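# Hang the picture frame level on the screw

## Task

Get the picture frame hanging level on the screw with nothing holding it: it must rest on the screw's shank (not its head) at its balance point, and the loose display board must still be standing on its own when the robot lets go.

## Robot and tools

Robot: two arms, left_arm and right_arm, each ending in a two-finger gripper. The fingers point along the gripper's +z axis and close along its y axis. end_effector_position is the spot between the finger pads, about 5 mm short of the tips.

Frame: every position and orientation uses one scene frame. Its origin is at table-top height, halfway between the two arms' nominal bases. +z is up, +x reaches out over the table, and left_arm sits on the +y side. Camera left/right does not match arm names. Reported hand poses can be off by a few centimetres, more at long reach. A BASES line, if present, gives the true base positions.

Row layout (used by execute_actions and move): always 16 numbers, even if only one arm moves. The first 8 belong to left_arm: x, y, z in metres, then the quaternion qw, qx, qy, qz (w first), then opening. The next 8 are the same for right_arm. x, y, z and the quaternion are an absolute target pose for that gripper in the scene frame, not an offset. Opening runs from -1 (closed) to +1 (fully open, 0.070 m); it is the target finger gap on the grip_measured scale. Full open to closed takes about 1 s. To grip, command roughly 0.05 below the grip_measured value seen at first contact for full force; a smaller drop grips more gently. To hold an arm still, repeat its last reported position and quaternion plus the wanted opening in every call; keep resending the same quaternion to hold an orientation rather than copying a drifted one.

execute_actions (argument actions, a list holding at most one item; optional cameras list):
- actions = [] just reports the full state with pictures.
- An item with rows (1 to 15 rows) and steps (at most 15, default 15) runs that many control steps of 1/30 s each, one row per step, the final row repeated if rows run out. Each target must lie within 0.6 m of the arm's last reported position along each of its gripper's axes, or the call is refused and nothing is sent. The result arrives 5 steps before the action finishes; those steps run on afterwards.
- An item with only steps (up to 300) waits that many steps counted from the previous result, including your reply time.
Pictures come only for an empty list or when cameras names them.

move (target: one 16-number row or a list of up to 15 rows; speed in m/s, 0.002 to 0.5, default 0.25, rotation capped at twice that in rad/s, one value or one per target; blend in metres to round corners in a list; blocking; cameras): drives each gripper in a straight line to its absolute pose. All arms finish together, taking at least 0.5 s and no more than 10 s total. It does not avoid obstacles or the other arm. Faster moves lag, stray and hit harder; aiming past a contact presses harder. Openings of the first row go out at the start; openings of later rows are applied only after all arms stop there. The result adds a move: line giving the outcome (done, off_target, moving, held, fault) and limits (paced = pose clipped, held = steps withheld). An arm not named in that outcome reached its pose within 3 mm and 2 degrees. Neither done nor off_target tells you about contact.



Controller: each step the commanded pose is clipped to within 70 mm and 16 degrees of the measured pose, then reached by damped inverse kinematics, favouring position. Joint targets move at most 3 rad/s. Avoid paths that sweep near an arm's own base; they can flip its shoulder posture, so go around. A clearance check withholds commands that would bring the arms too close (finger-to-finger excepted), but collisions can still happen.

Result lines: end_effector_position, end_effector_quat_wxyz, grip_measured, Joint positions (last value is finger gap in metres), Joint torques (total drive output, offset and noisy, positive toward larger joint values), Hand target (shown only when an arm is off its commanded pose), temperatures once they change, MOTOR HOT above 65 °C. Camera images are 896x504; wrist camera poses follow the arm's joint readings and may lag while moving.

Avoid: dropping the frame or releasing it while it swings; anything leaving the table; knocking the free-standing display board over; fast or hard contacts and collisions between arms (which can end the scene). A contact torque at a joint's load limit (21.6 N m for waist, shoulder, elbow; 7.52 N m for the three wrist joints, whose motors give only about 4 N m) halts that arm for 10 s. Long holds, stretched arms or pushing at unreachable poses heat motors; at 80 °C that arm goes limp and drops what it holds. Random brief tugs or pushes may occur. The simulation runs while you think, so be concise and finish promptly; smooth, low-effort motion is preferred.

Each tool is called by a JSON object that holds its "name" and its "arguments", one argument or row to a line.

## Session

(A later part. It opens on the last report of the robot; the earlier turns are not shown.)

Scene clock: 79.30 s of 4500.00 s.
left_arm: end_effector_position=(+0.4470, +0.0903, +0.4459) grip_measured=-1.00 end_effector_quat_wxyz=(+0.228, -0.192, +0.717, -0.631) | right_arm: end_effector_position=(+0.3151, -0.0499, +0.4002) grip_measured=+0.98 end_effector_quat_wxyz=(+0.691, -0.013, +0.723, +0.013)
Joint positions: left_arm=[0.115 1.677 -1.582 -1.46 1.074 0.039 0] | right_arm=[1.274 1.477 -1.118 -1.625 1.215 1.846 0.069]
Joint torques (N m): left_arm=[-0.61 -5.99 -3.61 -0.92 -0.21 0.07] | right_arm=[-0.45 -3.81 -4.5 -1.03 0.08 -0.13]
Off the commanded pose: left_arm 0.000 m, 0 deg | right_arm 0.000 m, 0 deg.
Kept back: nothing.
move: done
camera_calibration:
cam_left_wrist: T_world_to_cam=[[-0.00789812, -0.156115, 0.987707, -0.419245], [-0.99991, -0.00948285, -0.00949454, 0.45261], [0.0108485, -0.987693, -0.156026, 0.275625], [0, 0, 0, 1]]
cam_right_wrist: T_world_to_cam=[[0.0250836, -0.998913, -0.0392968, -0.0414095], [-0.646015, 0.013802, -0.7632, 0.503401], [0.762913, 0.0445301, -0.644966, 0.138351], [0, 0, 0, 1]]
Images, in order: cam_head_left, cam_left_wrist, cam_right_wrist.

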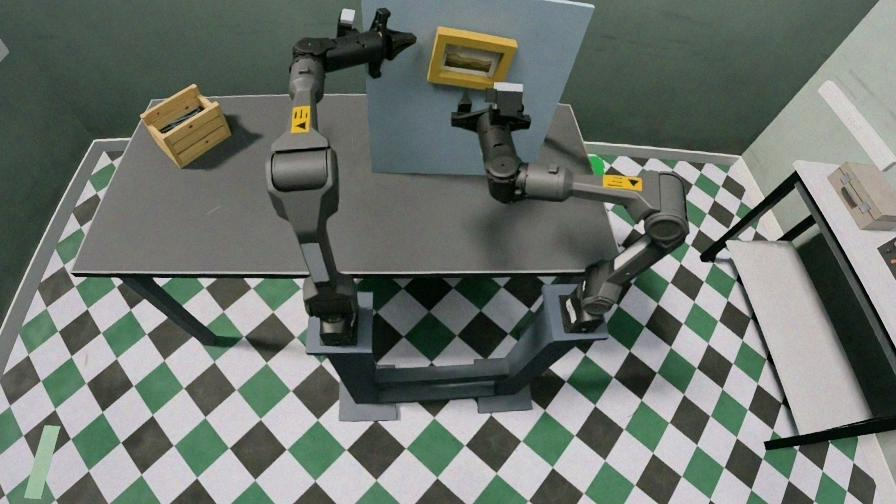

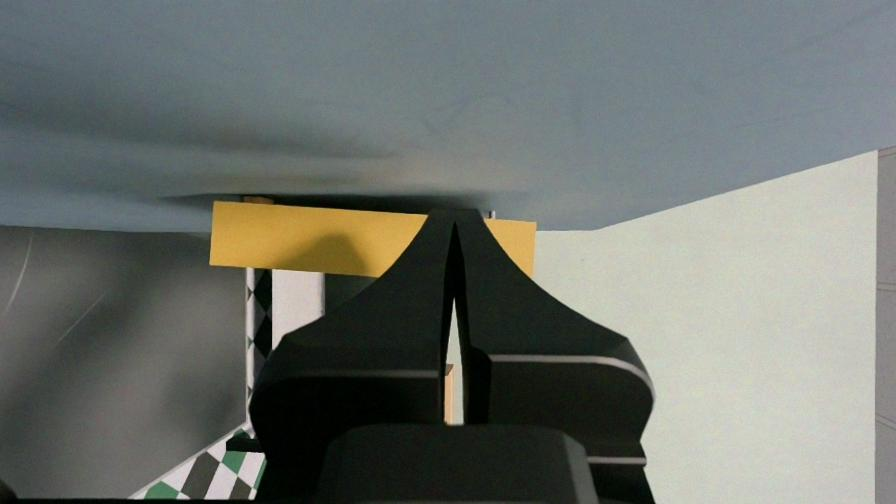

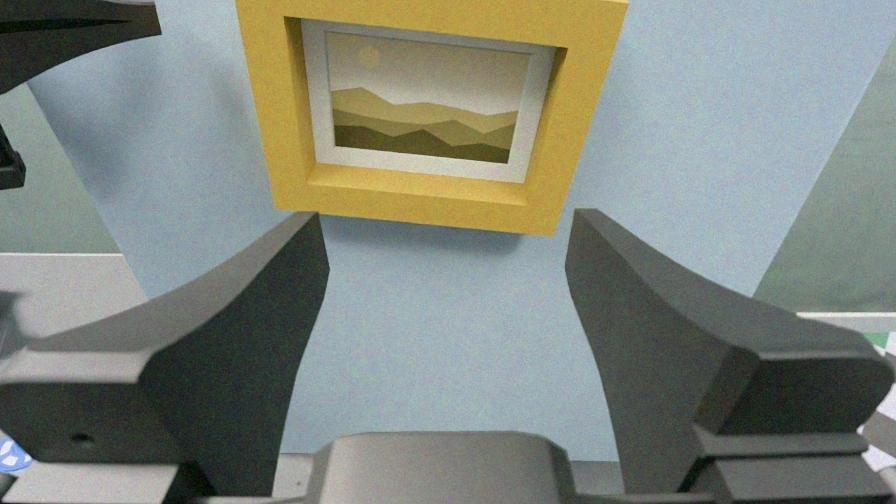

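{"name": "move", "arguments": {
  "target": [
    [0.42, 0.20, 0.455, 0.284, -0.252, 0.704, -0.600, 0.59, 0.33, -0.085, 0.35, 0.38, -0.38, 0.596, -0.596, 0.286],
    [0.472, 0.22, 0.458, 0.284, -0.252, 0.704, -0.600, 0.59, 0.345, -0.068, 0.338, 0.38, -0.38, 0.596, -0.596, 0.286]
  ],
  "speed": 0.12,
  "cameras": ["cam_left_wrist", "cam_right_wrist", "cam_head_left", "cam_head_right"]
}}

Scene clock: 92.50 s of 4500.00 s.
left_arm: end_effector_position=(+0.4726, +0.2205, +0.4577) grip_measured=+0.59 end_effector_quat_wxyz=(+0.284, -0.253, +0.704, -0.600) | right_arm: end_effector_position=(+0.3456, -0.0679, +0.3375) grip_measured=+0.29 end_effector_quat_wxyz=(+0.445, -0.502, +0.567, -0.478)
Joint positions: left_arm=[0.424 1.775 -1.775 -1.411 1.218 -0.04 0.056] | right_arm=[1.174 1.592 -1.082 -1.565 1.216 0.422 0.045]
Joint torques (N m): left_arm=[-0.82 -8.17 -2.38 -0.86 -0.09 0.04] | right_arm=[-0.08 -6.52 -4.08 -0.94 0.25 -0.04]
Hand target: left_arm +0.4720, +0.2200, +0.4580; +0.284, -0.252, +0.704, -0.600 | right_arm +0.3454, -0.0682, +0.3380; +0.445, -0.502, +0.567, -0.478
Off the commanded pose: left_arm 0.001 m, 0 deg | right_arm 0.001 m, 21 deg; orientation clipped.
joint read past its limit (right arm) — joint 5 (wrist pitch), upper limit.
joint sent to its limit (right arm) — joint 5 (wrist pitch), upper limit.
Kept back: nothing.
move: off_target (right_arm); limits=paced
camera_calibration:
cam_left_wrist: T_world_to_cam=[[0.0234483, -0.175912, 0.984127, -0.419156], [-0.982693, -0.184991, -0.00965289, 0.510244], [0.183752, -0.966868, -0.177205, 0.329127], [0, 0, 0, 1]]
cam_right_wrist: T_world_to_cam=[[0.130707, -0.0757651, 0.988522, -0.383323], [-0.685268, -0.727457, 0.0348537, 0.169356], [0.716466, -0.681958, -0.147003, -0.125914], [0, 0, 0, 1]]

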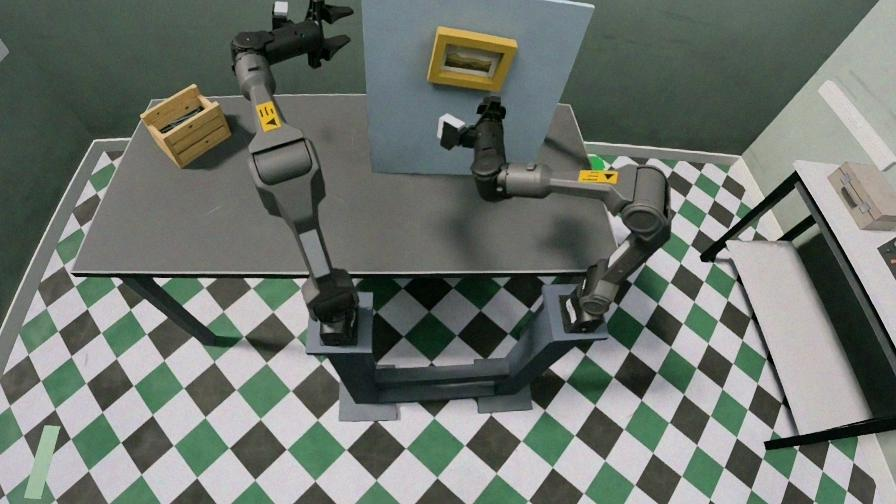

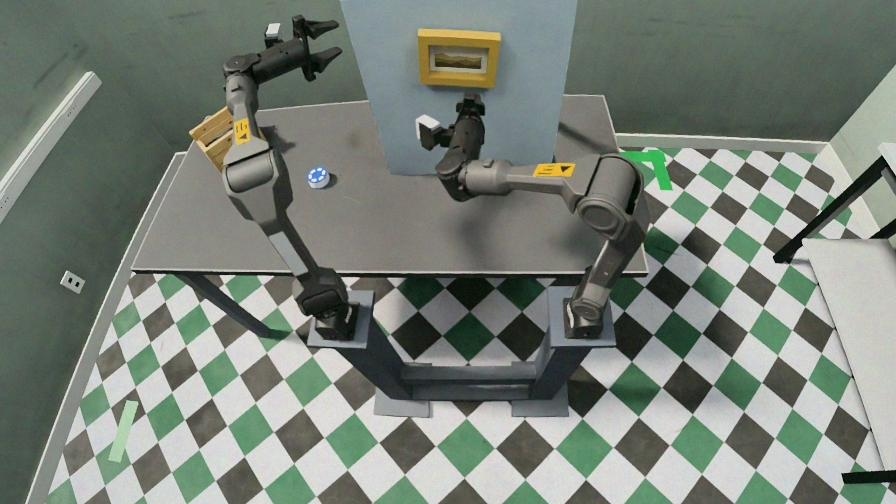

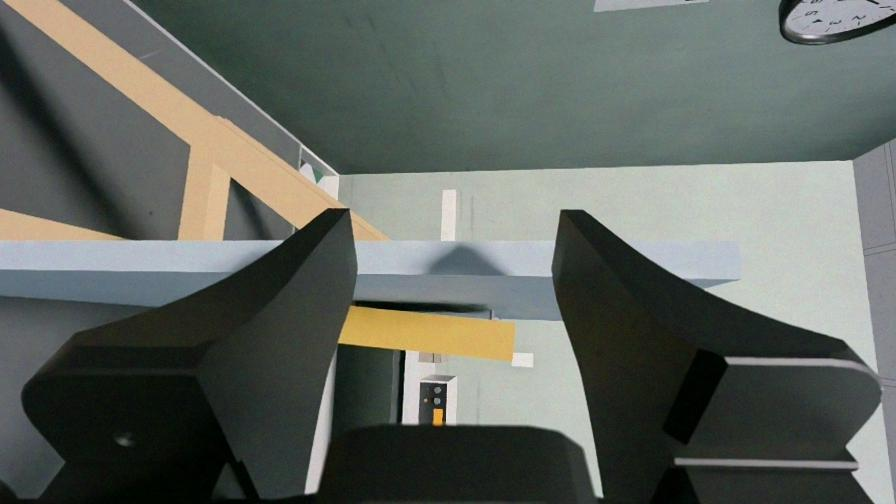

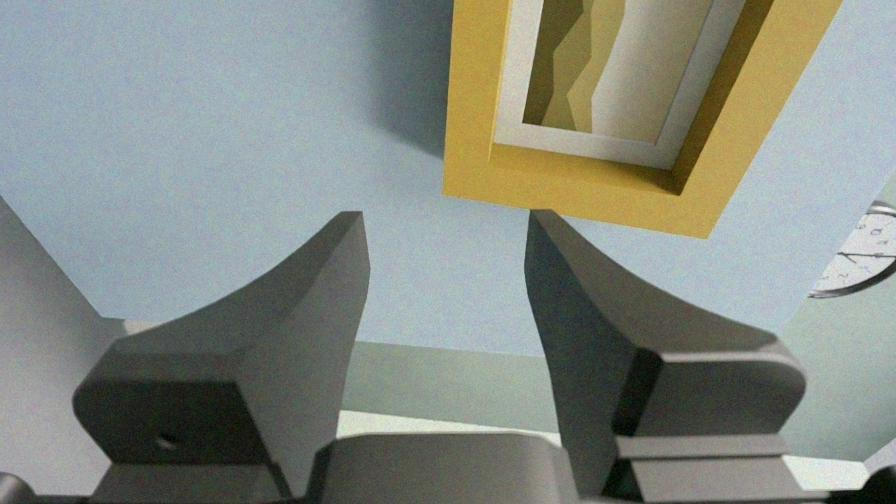

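{"name": "move", "arguments": {
  "target": [0.472, 0.22, 0.458, 0.284, -0.252, 0.704, -0.600, 0.59, 0.335, -0.075, 0.3365, 0.631, -0.558, 0.4025, -0.356, 0.286],
  "speed": 0.15
}}

Scene clock: 97.77 s of 4500.00 s.
left_arm: end_effector_position=(+0.4722, +0.2203, +0.4581) grip_measured=+0.59 end_effector_quat_wxyz=(+0.284, -0.253, +0.704, -0.600) | right_arm: end_effector_position=(+0.3348, -0.0747, +0.3372) grip_measured=+0.29 end_effector_quat_wxyz=(-0.531, +0.612, -0.481, +0.335)
Joint positions: left_arm=[0.424 1.773 -1.774 -1.411 1.218 -0.04 0.056] | right_arm=[0.947 1.275 -0.824 -1.74 0.576 0.444 0.045]
Joint torques (N m): left_arm=[-0.51 -8.42 -2.45 -1 -0.14 0.09] | right_arm=[-0.29 -4.44 -3.68 -0.66 0.14 0]
Hand target: left_arm +0.4720, +0.2200, +0.4580; +0.284, -0.252, +0.704, -0.600 | right_arm +0.3348, -0.0750, +0.3368; -0.530, +0.612, -0.482, +0.335
Off the commanded pose: left_arm 0.000 m, 0 deg | right_arm 0.001 m, 16 deg; orientation clipped.
joint sent to its limit (right arm) — joint 4 (forearm roll), lower limit.
Kept back: nothing.
move: off_target (right_arm); limits=paced
camera_calibration:
cam_left_wrist: T_world_to_cam=[[0.0226324, -0.176276, 0.984081, -0.419155], [-0.982685, -0.184987, -0.0105359, 0.510162], [0.183899, -0.966802, -0.17741, 0.329107], [0, 0, 0, 1]]
cam_right_wrist: T_world_to_cam=[[0.236732, -0.0668238, 0.969274, -0.410398], [-0.323101, -0.946266, 0.0136754, 0.0265993], [0.916277, -0.316411, -0.245602, -0.129226], [0, 0, 0, 1]]

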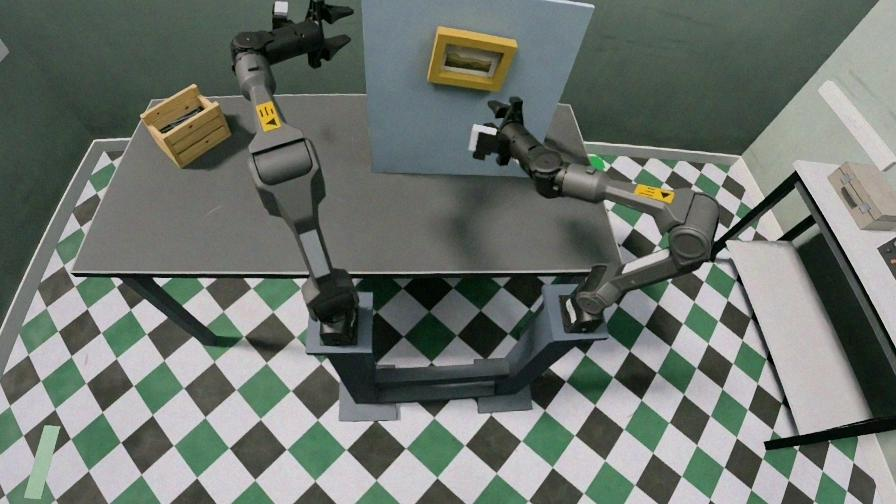

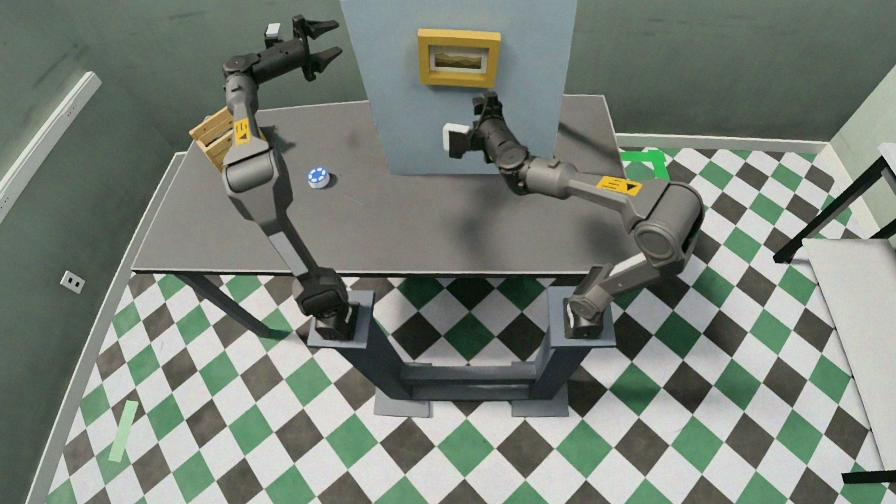

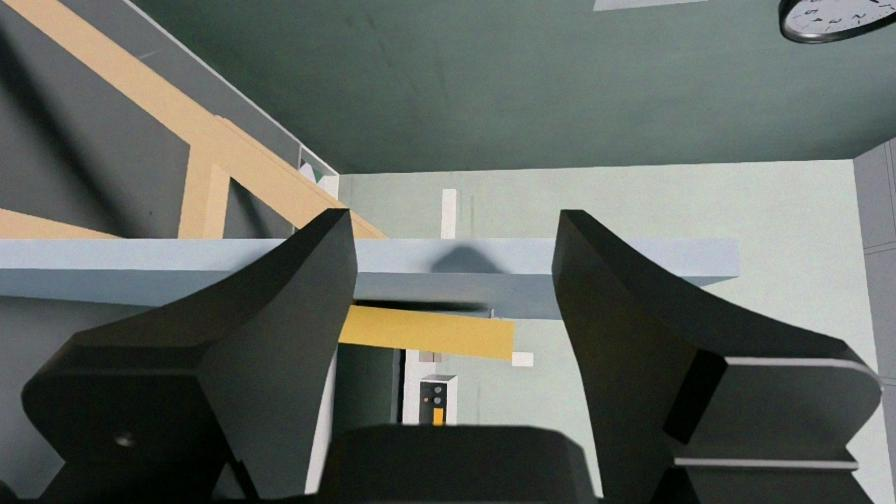

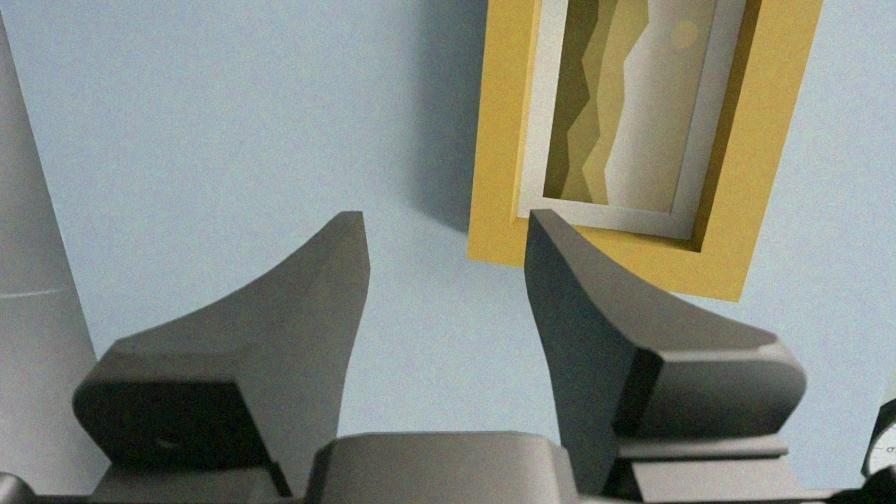

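{"name": "move", "arguments": {
  "target": [
    [0.472, 0.22, 0.458, 0.284, -0.252, 0.704, -0.600, 0.59, 0.315, -0.0498, 0.385, 0.691, -0.013, 0.723, 0.013, 0.286],
    [0.472, 0.22, 0.458, 0.284, -0.252, 0.704, -0.600, 0.59, 0.345, -0.052, 0.328, 0.429, 0.4326, 0.5053, 0.6113, 0.286]
  ],
  "speed": 0.3
}}

Scene clock: 108.50 s of 4500.00 s.
left_arm: end_effector_position=(+0.4722, +0.2203, +0.4581) grip_measured=+0.59 end_effector_quat_wxyz=(+0.284, -0.253, +0.704, -0.600) | right_arm: end_effector_position=(+0.3451, -0.0518, +0.3287) grip_measured=+0.29 end_effector_quat_wxyz=(+0.429, +0.433, +0.504, +0.612)
Joint positions: left_arm=[0.424 1.773 -1.774 -1.411 1.218 -0.04 0.056] | right_arm=[1.05 1.543 -0.719 0.89 -1.107 1.049 0.045]
Joint torques (N m): left_arm=[-0.44 -8.27 -2.44 -0.99 -0.27 0.04] | right_arm=[-0.41 -4.5 -3.03 -0.78 -0.54 0.13]
Off the commanded pose: left_arm 0.000 m, 0 deg | right_arm 0.001 m, 0 deg.
Kept back: nothing.
move: done; limits=paced
camera_calibration:
cam_left_wrist: T_world_to_cam=[[0.0226324, -0.176276, 0.984081, -0.419155], [-0.982685, -0.184987, -0.0105359, 0.510162], [0.183899, -0.966802, -0.17741, 0.329107], [0, 0, 0, 1]]
cam_right_wrist: T_world_to_cam=[[0.0689655, 0.157609, -0.98509, 0.308852], [-0.79435, 0.606051, 0.041353, 0.285628], [0.603533, 0.779655, 0.166994, -0.104474], [0, 0, 0, 1]]

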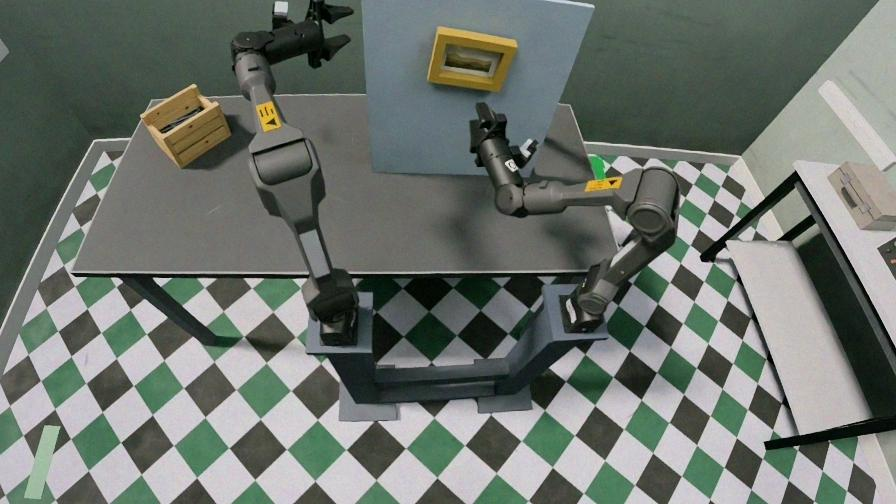

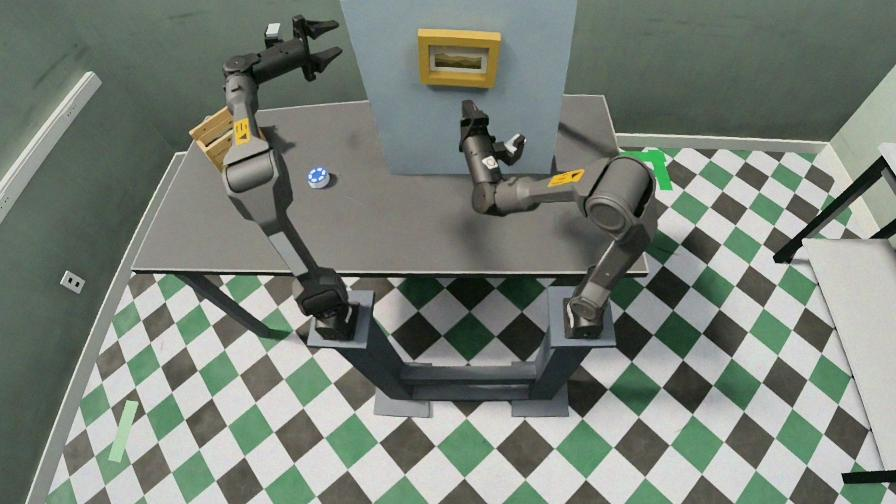

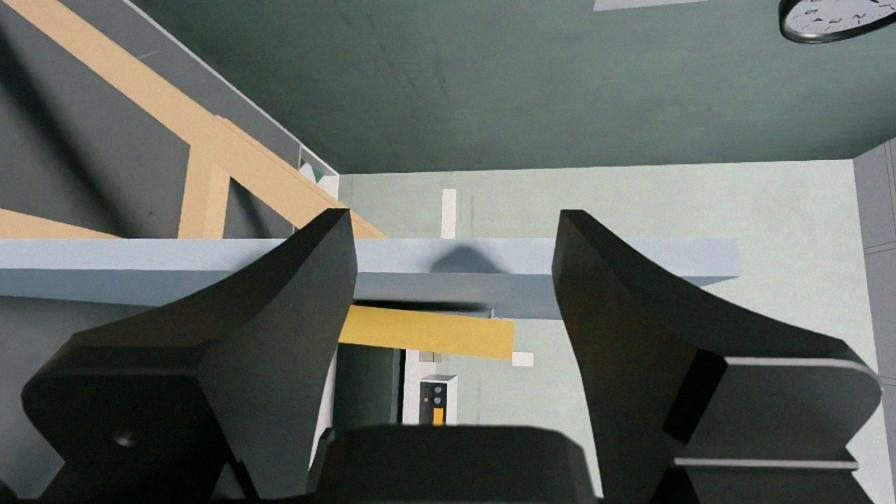

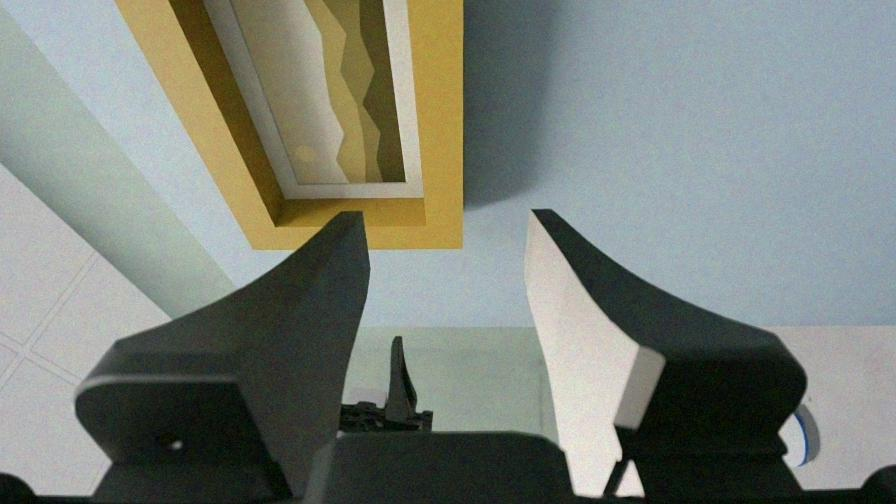

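{"name": "move", "arguments": {
  "target": [0.472, 0.22, 0.458, 0.284, -0.252, 0.704, -0.600, 0.59, 0.400, -0.0378, 0.3361, 0.429, 0.4326, 0.5053, 0.6113, 0.286],
  "speed": 0.1,
  "cameras": ["cam_right_wrist", "cam_left_wrist"]
}}

{"name": "zoom_image", "arguments": {
  "camera": "cam_right_wrist",
  "region": [200, 0, 700, 400]
}}

Scene clock: 110.13 s of 4500.00 s.
left_arm: end_effector_position=(+0.4722, +0.2203, +0.4581) grip_measured=+0.59 end_effector_quat_wxyz=(+0.284, -0.253, +0.704, -0.600) | right_arm: end_effector_position=(+0.4005, -0.0377, +0.3363) grip_measured=+0.29 end_effector_quat_wxyz=(+0.429, +0.432, +0.505, +0.611)
Joint positions: left_arm=[0.424 1.773 -1.774 -1.411 1.218 -0.04 0.056] | right_arm=[0.904 1.664 -0.907 0.781 -0.979 1.077 0.045]
Joint torques (N m): left_arm=[-0.56 -8.08 -2.46 -0.97 -0.33 0.08] | right_arm=[0.74 -6.73 -3.25 -0.55 -0.79 0.12]
Off the commanded pose: left_arm 0.000 m, 0 deg | right_arm 0.001 m, 0 deg.
Kept back: nothing.
move: done
camera_calibration:
cam_left_wrist: T_world_to_cam=[[0.0226324, -0.176276, 0.984081, -0.419155], [-0.982685, -0.184987, -0.0105359, 0.510162], [0.183899, -0.966802, -0.17741, 0.329107], [0, 0, 0, 1]]
cam_right_wrist: T_world_to_cam=[[0.0681647, 0.155619, -0.985463, 0.310625], [-0.794344, 0.606099, 0.0407668, 0.320938], [0.603632, 0.780017, 0.164929, -0.149483], [0, 0, 0, 1]]
Images, in order: cam_left_wrist, cam_right_wrist.

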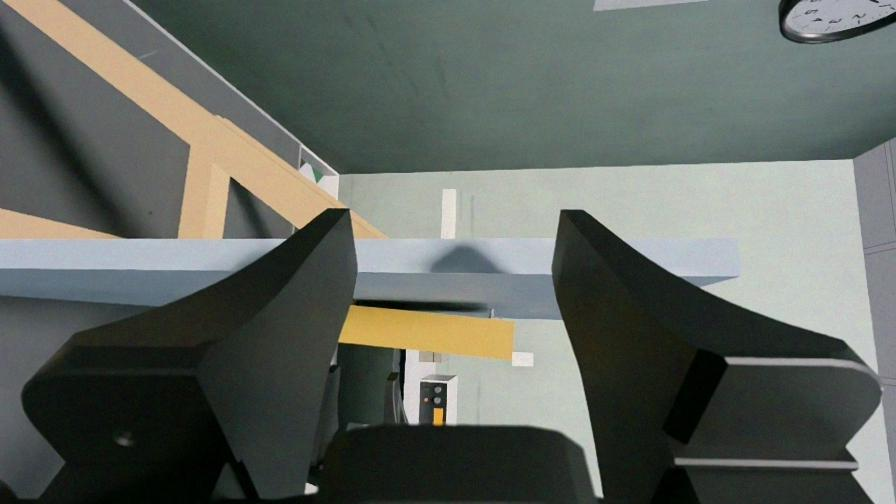

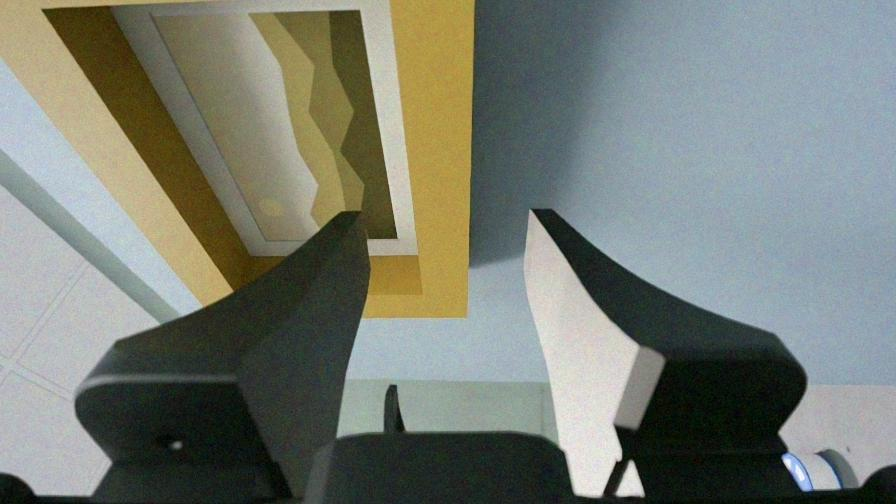

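Scaled by 1.008 from the camera's 896x504 image, which has a finer 1280x720 frame.

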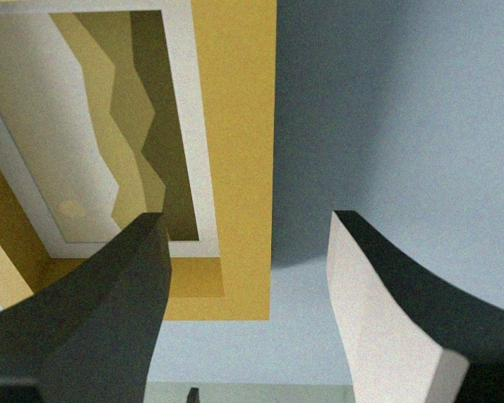

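{"name": "move", "arguments": {
  "target": [
    [0.472, 0.22, 0.458, 0.284, -0.252, 0.704, -0.600, 0.59, 0.4005, -0.0378, 0.3379, 0.429, 0.4326, 0.5053, 0.6113, 0.286],
    [0.472, 0.22, 0.458, 0.284, -0.252, 0.704, -0.600, 0.59, 0.423, -0.032, 0.3406, 0.429, 0.4326, 0.5053, 0.6113, 0.286]
  ],
  "speed": 0.06,
  "cameras": ["cam_right_wrist", "cam_left_wrist"]
}}

{"name": "zoom_image", "arguments": {
  "camera": "cam_right_wrist",
  "region": [200, 0, 700, 400]
}}

Scene clock: 111.70 s of 4500.00 s.
left_arm: end_effector_position=(+0.4722, +0.2203, +0.4581) grip_measured=+0.59 end_effector_quat_wxyz=(+0.284, -0.253, +0.704, -0.600) | right_arm: end_effector_position=(+0.4233, -0.0319, +0.3408) grip_measured=+0.29 end_effector_quat_wxyz=(+0.429, +0.432, +0.505, +0.611)
Joint positions: left_arm=[0.424 1.773 -1.774 -1.411 1.218 -0.04 0.056] | right_arm=[0.856 1.715 -0.996 0.752 -0.925 1.078 0.045]
Joint torques (N m): left_arm=[-0.51 -8.3 -2.49 -0.98 -0.3 0.08] | right_arm=[0.7 -6.67 -3.35 -0.57 -0.78 0.17]
Off the commanded pose: left_arm 0.000 m, 0 deg | right_arm 0.000 m, 0 deg.
Kept back: nothing.
move: done
camera_calibration:
cam_left_wrist: T_world_to_cam=[[0.0226324, -0.176276, 0.984081, -0.419155], [-0.982685, -0.184987, -0.0105359, 0.510162], [0.183899, -0.966802, -0.17741, 0.329107], [0, 0, 0, 1]]
cam_right_wrist: T_world_to_cam=[[0.0680662, 0.155535, -0.985483, 0.312618], [-0.79427, 0.606193, 0.0408136, 0.335379], [0.603741, 0.779961, 0.164798, -0.168453], [0, 0, 0, 1]]
Images, in order: cam_left_wrist, cam_right_wrist.

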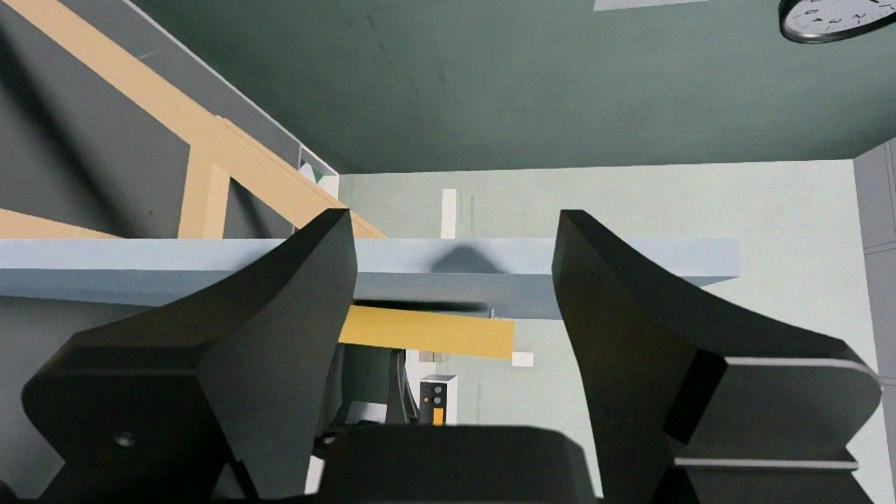

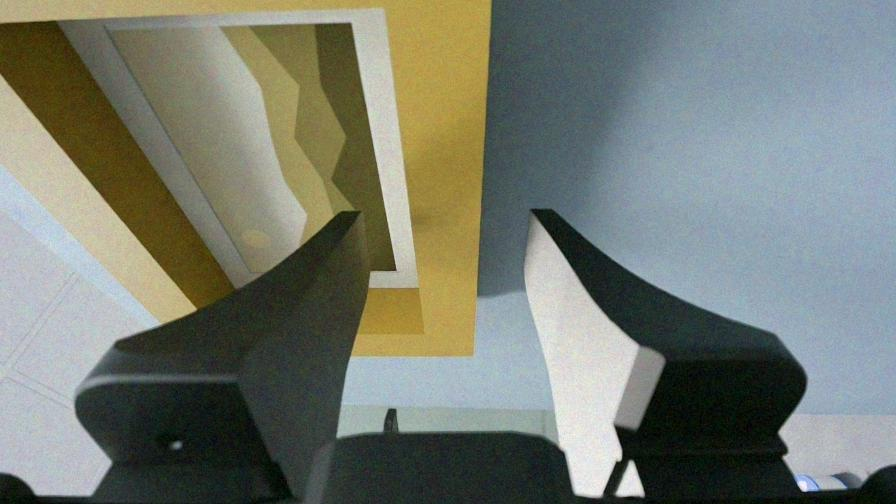

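Scaled by 1.008 from the camera's 896x504 image, which has a finer 1280x720 frame.

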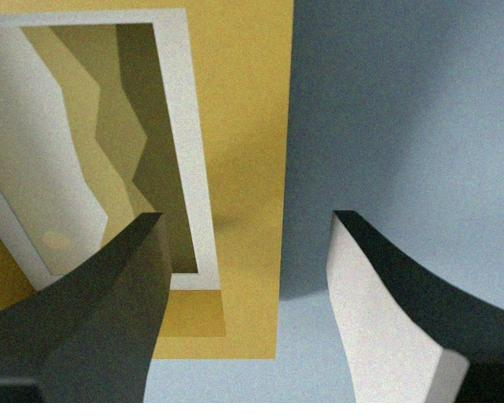

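{"name": "move", "arguments": {
  "target": [
    [0.472, 0.22, 0.458, 0.284, -0.252, 0.704, -0.600, 0.59, 0.423, -0.032, 0.3413, 0.4343, 0.4273, 0.5128, 0.6051, 0.286],
    [0.472, 0.22, 0.458, 0.284, -0.252, 0.704, -0.600, 0.59, 0.423, -0.032, 0.3413, 0.4343, 0.4273, 0.5128, 0.6051, -0.30],
    [0.472, 0.22, 0.458, 0.284, -0.252, 0.704, -0.600, 0.59, 0.423, -0.032, 0.3413, 0.4343, 0.4273, 0.5128, 0.6051, -0.43]
  ],
  "speed": 0.06,
  "cameras": ["cam_right_wrist", "cam_left_wrist"]
}}

{"name": "zoom_image", "arguments": {
  "camera": "cam_right_wrist",
  "region": [200, 0, 700, 400]
}}

Scene clock: 115.17 s of 4500.00 s.
left_arm: end_effector_position=(+0.4722, +0.2203, +0.4581) grip_measured=+0.59 end_effector_quat_wxyz=(+0.284, -0.253, +0.704, -0.600) | right_arm: end_effector_position=(+0.4230, -0.0320, +0.3414) grip_measured=-0.43 end_effector_quat_wxyz=(+0.434, +0.427, +0.513, +0.605)
Joint positions: left_arm=[0.424 1.773 -1.774 -1.411 1.218 -0.04 0.056] | right_arm=[0.855 1.709 -0.997 0.756 -0.913 1.048 0.02]
Joint torques (N m): left_arm=[-0.2 -8.32 -2.43 -0.97 -0.39 0.09] | right_arm=[-0.5 -6.57 -4.43 -0.62 -0.72 0.17]
Off the commanded pose: left_arm 0.000 m, 0 deg | right_arm 0.000 m, 0 deg.
Kept back: nothing.
move: done
camera_calibration:
cam_left_wrist: T_world_to_cam=[[0.0226324, -0.176276, 0.984081, -0.419155], [-0.982685, -0.184987, -0.0105359, 0.510162], [0.183899, -0.966802, -0.17741, 0.329107], [0, 0, 0, 1]]
cam_right_wrist: T_world_to_cam=[[0.0682557, 0.131507, -0.988963, 0.313585], [-0.794367, 0.606886, 0.0258755, 0.340312], [0.60359, 0.783834, 0.145889, -0.16168], [0, 0, 0, 1]]
Images, in order: cam_left_wrist, cam_right_wrist.

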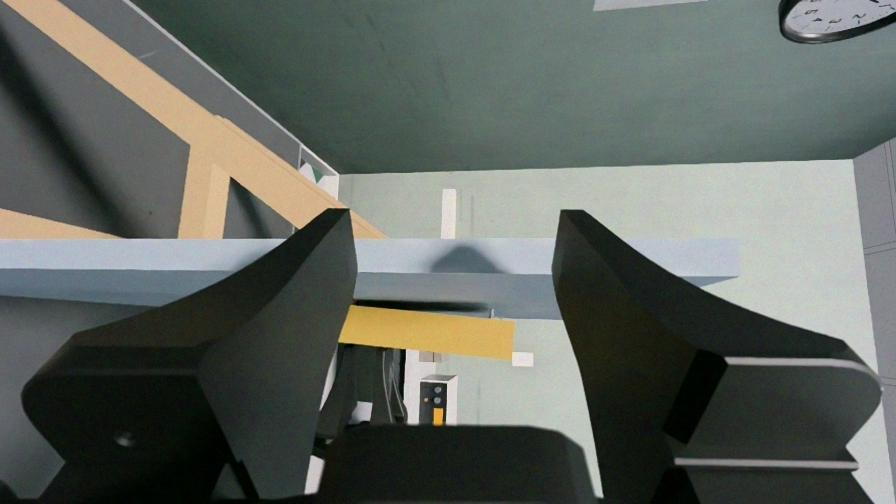

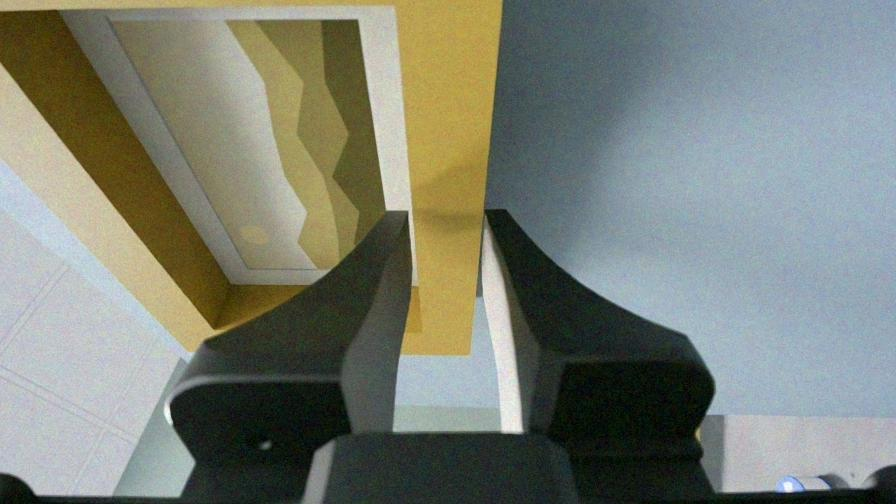

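Scaled by 1.008 from the camera's 896x504 image, which has a finer 1280x720 frame.

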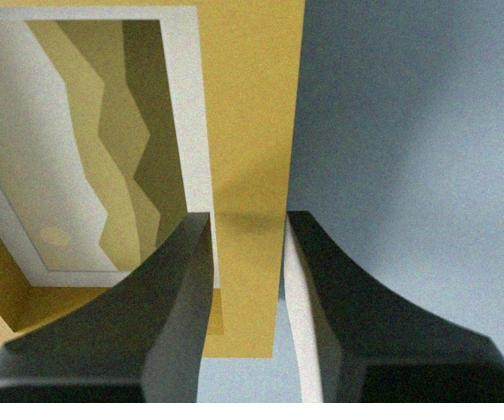

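{"name": "move", "arguments": {
  "target": [
    [0.472, 0.22, 0.458, 0.284, -0.252, 0.704, -0.600, 0.59, 0.423, -0.032, 0.3413, 0.4343, 0.4273, 0.5128, 0.6051, -0.48],
    [0.472, 0.22, 0.458, 0.284, -0.252, 0.704, -0.600, 0.59, 0.423, -0.032, 0.3413, 0.4343, 0.4273, 0.5128, 0.6051, -0.57]
  ],
  "speed": 0.06,
  "cameras": ["cam_right_wrist", "cam_left_wrist"]
}}

{"name": "zoom_image", "arguments": {
  "camera": "cam_right_wrist",
  "region": [200, 0, 700, 400]
}}

{"name": "zoom_image", "arguments": {
  "camera": "cam_left_wrist",
  "region": [330, 200, 580, 400]
}}

Scene clock: 117.53 s of 4500.00 s.
left_arm: end_effector_position=(+0.4722, +0.2203, +0.4581) grip_measured=+0.59 end_effector_quat_wxyz=(+0.284, -0.253, +0.704, -0.600) | right_arm: end_effector_position=(+0.4230, -0.0320, +0.3414) grip_measured=-0.57 end_effector_quat_wxyz=(+0.434, +0.427, +0.513, +0.605)
Joint positions: left_arm=[0.424 1.773 -1.774 -1.411 1.218 -0.04 0.056] | right_arm=[0.855 1.709 -0.997 0.756 -0.913 1.048 0.015]
Joint torques (N m): left_arm=[-0.22 -8.15 -2.45 -0.97 -0.43 0.04] | right_arm=[-0.49 -5.62 -4.43 -0.71 -0.78 0.16]
Off the commanded pose: left_arm 0.000 m, 0 deg | right_arm 0.000 m, 0 deg.
Kept back: nothing.
move: done
camera_calibration:
cam_left_wrist: T_world_to_cam=[[0.0226324, -0.176276, 0.984081, -0.419155], [-0.982685, -0.184987, -0.0105359, 0.510162], [0.183899, -0.966802, -0.17741, 0.329107], [0, 0, 0, 1]]
cam_right_wrist: T_world_to_cam=[[0.0682557, 0.131507, -0.988963, 0.313585], [-0.794367, 0.606886, 0.0258755, 0.340312], [0.60359, 0.783834, 0.145889, -0.16168], [0, 0, 0, 1]]
Images, in order: cam_left_wrist, cam_right_wrist.

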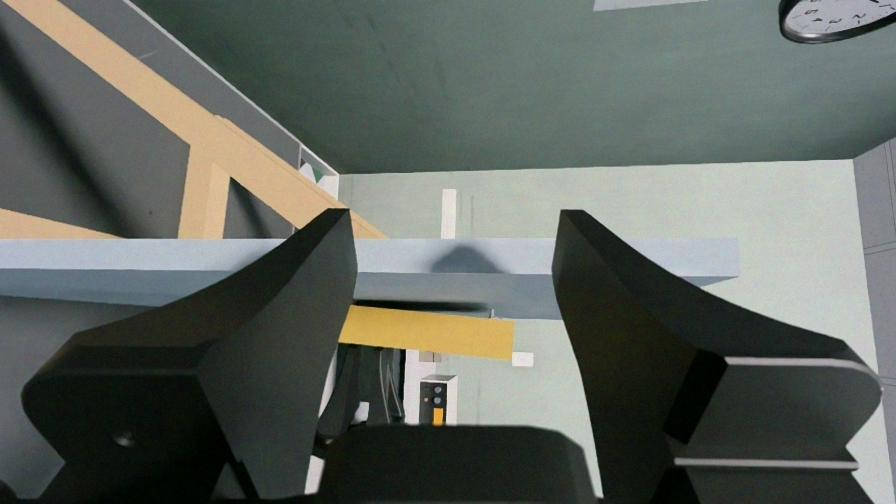

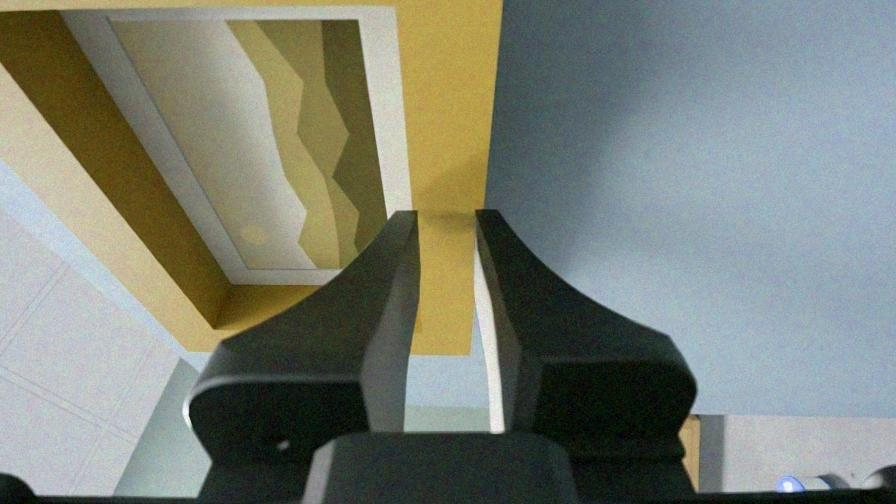

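Scaled by 1.008 from the camera's 896x504 image, which has a finer 1280x720 frame.

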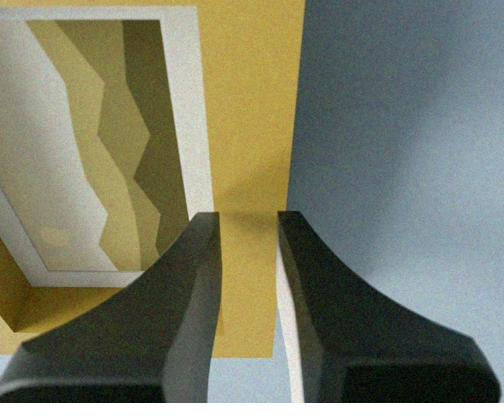

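Scaled by 2.016 from the camera's 896x504 image, which has a finer 1280x720 frame.

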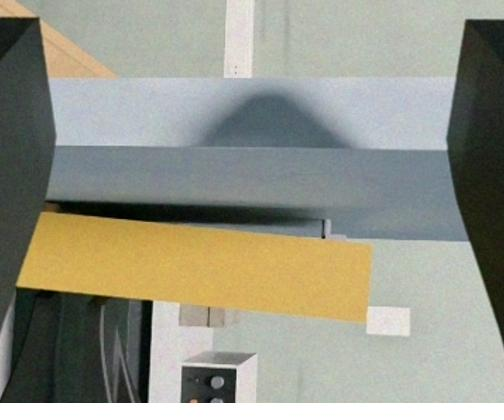

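{"name": "move", "arguments": {
  "target": [
    [0.472, 0.22, 0.458, 0.284, -0.252, 0.704, -0.600, 0.59, 0.423, -0.032, 0.3413, 0.4343, 0.4273, 0.5128, 0.6051, 0.1],
    [0.472, 0.22, 0.458, 0.284, -0.252, 0.704, -0.600, 0.59, 0.4365, -0.0285, 0.3428, 0.4343, 0.4273, 0.5128, 0.6051, 0.1]
  ],
  "speed": 0.05,
  "cameras": ["cam_right_wrist", "cam_left_wrist"]
}}

{"name": "zoom_image", "arguments": {
  "camera": "cam_right_wrist",
  "region": [200, 0, 700, 400]
}}

{"name": "zoom_image", "arguments": {
  "camera": "cam_left_wrist",
  "region": [330, 200, 580, 400]
}}

Scene clock: 120.27 s of 4500.00 s.
left_arm: end_effector_position=(+0.4722, +0.2203, +0.4581) grip_measured=+0.59 end_effector_quat_wxyz=(+0.284, -0.253, +0.704, -0.600) | right_arm: end_effector_position=(+0.4367, -0.0284, +0.3429) grip_measured=+0.10 end_effector_quat_wxyz=(+0.434, +0.427, +0.513, +0.605)
Joint positions: left_arm=[0.424 1.773 -1.774 -1.411 1.218 -0.04 0.056] | right_arm=[0.83 1.743 -1.052 0.741 -0.884 1.05 0.039]
Joint torques (N m): left_arm=[-0.16 -8.17 -2.35 -0.95 -0.4 0.07] | right_arm=[0.26 -6.66 -3.83 -0.63 -0.68 0.18]
Off the commanded pose: left_arm 0.000 m, 0 deg | right_arm 0.000 m, 0 deg.
Kept back: nothing.
move: done
camera_calibration:
cam_left_wrist: T_world_to_cam=[[0.0226324, -0.176276, 0.984081, -0.419155], [-0.982685, -0.184987, -0.0105359, 0.510162], [0.183899, -0.966802, -0.17741, 0.329107], [0, 0, 0, 1]]
cam_right_wrist: T_world_to_cam=[[0.0680534, 0.13156, -0.988969, 0.313797], [-0.794407, 0.606826, 0.0260596, 0.348916], [0.603561, 0.783871, 0.145809, -0.172918], [0, 0, 0, 1]]
Images, in order: cam_left_wrist, cam_right_wrist.

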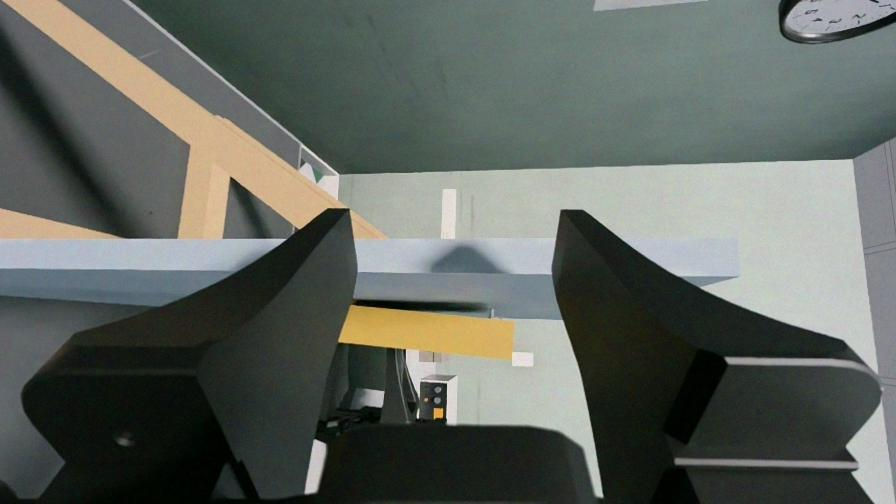

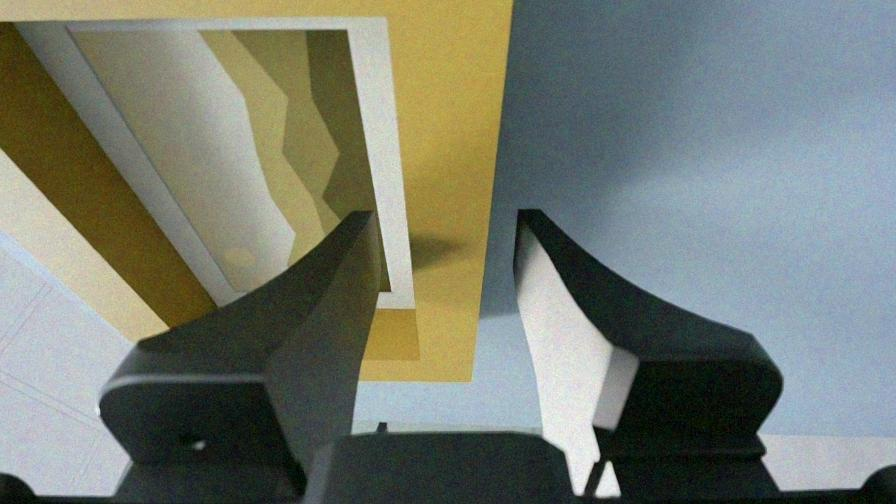

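Scaled by 1.008 from the camera's 896x504 image, which has a finer 1280x720 frame.

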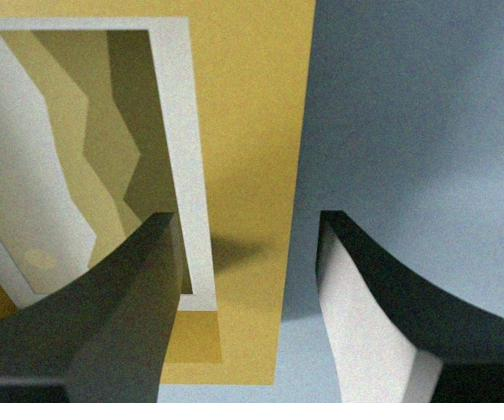

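Scaled by 2.016 from the camera's 896x504 image, which has a finer 1280x720 frame.

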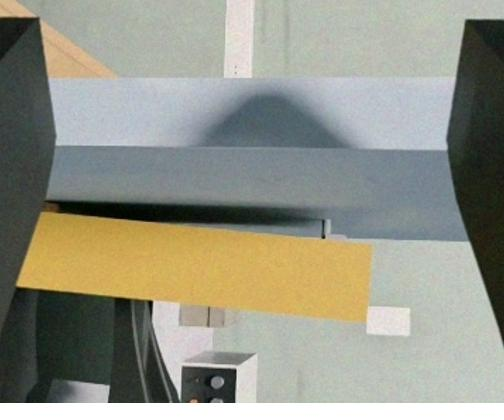

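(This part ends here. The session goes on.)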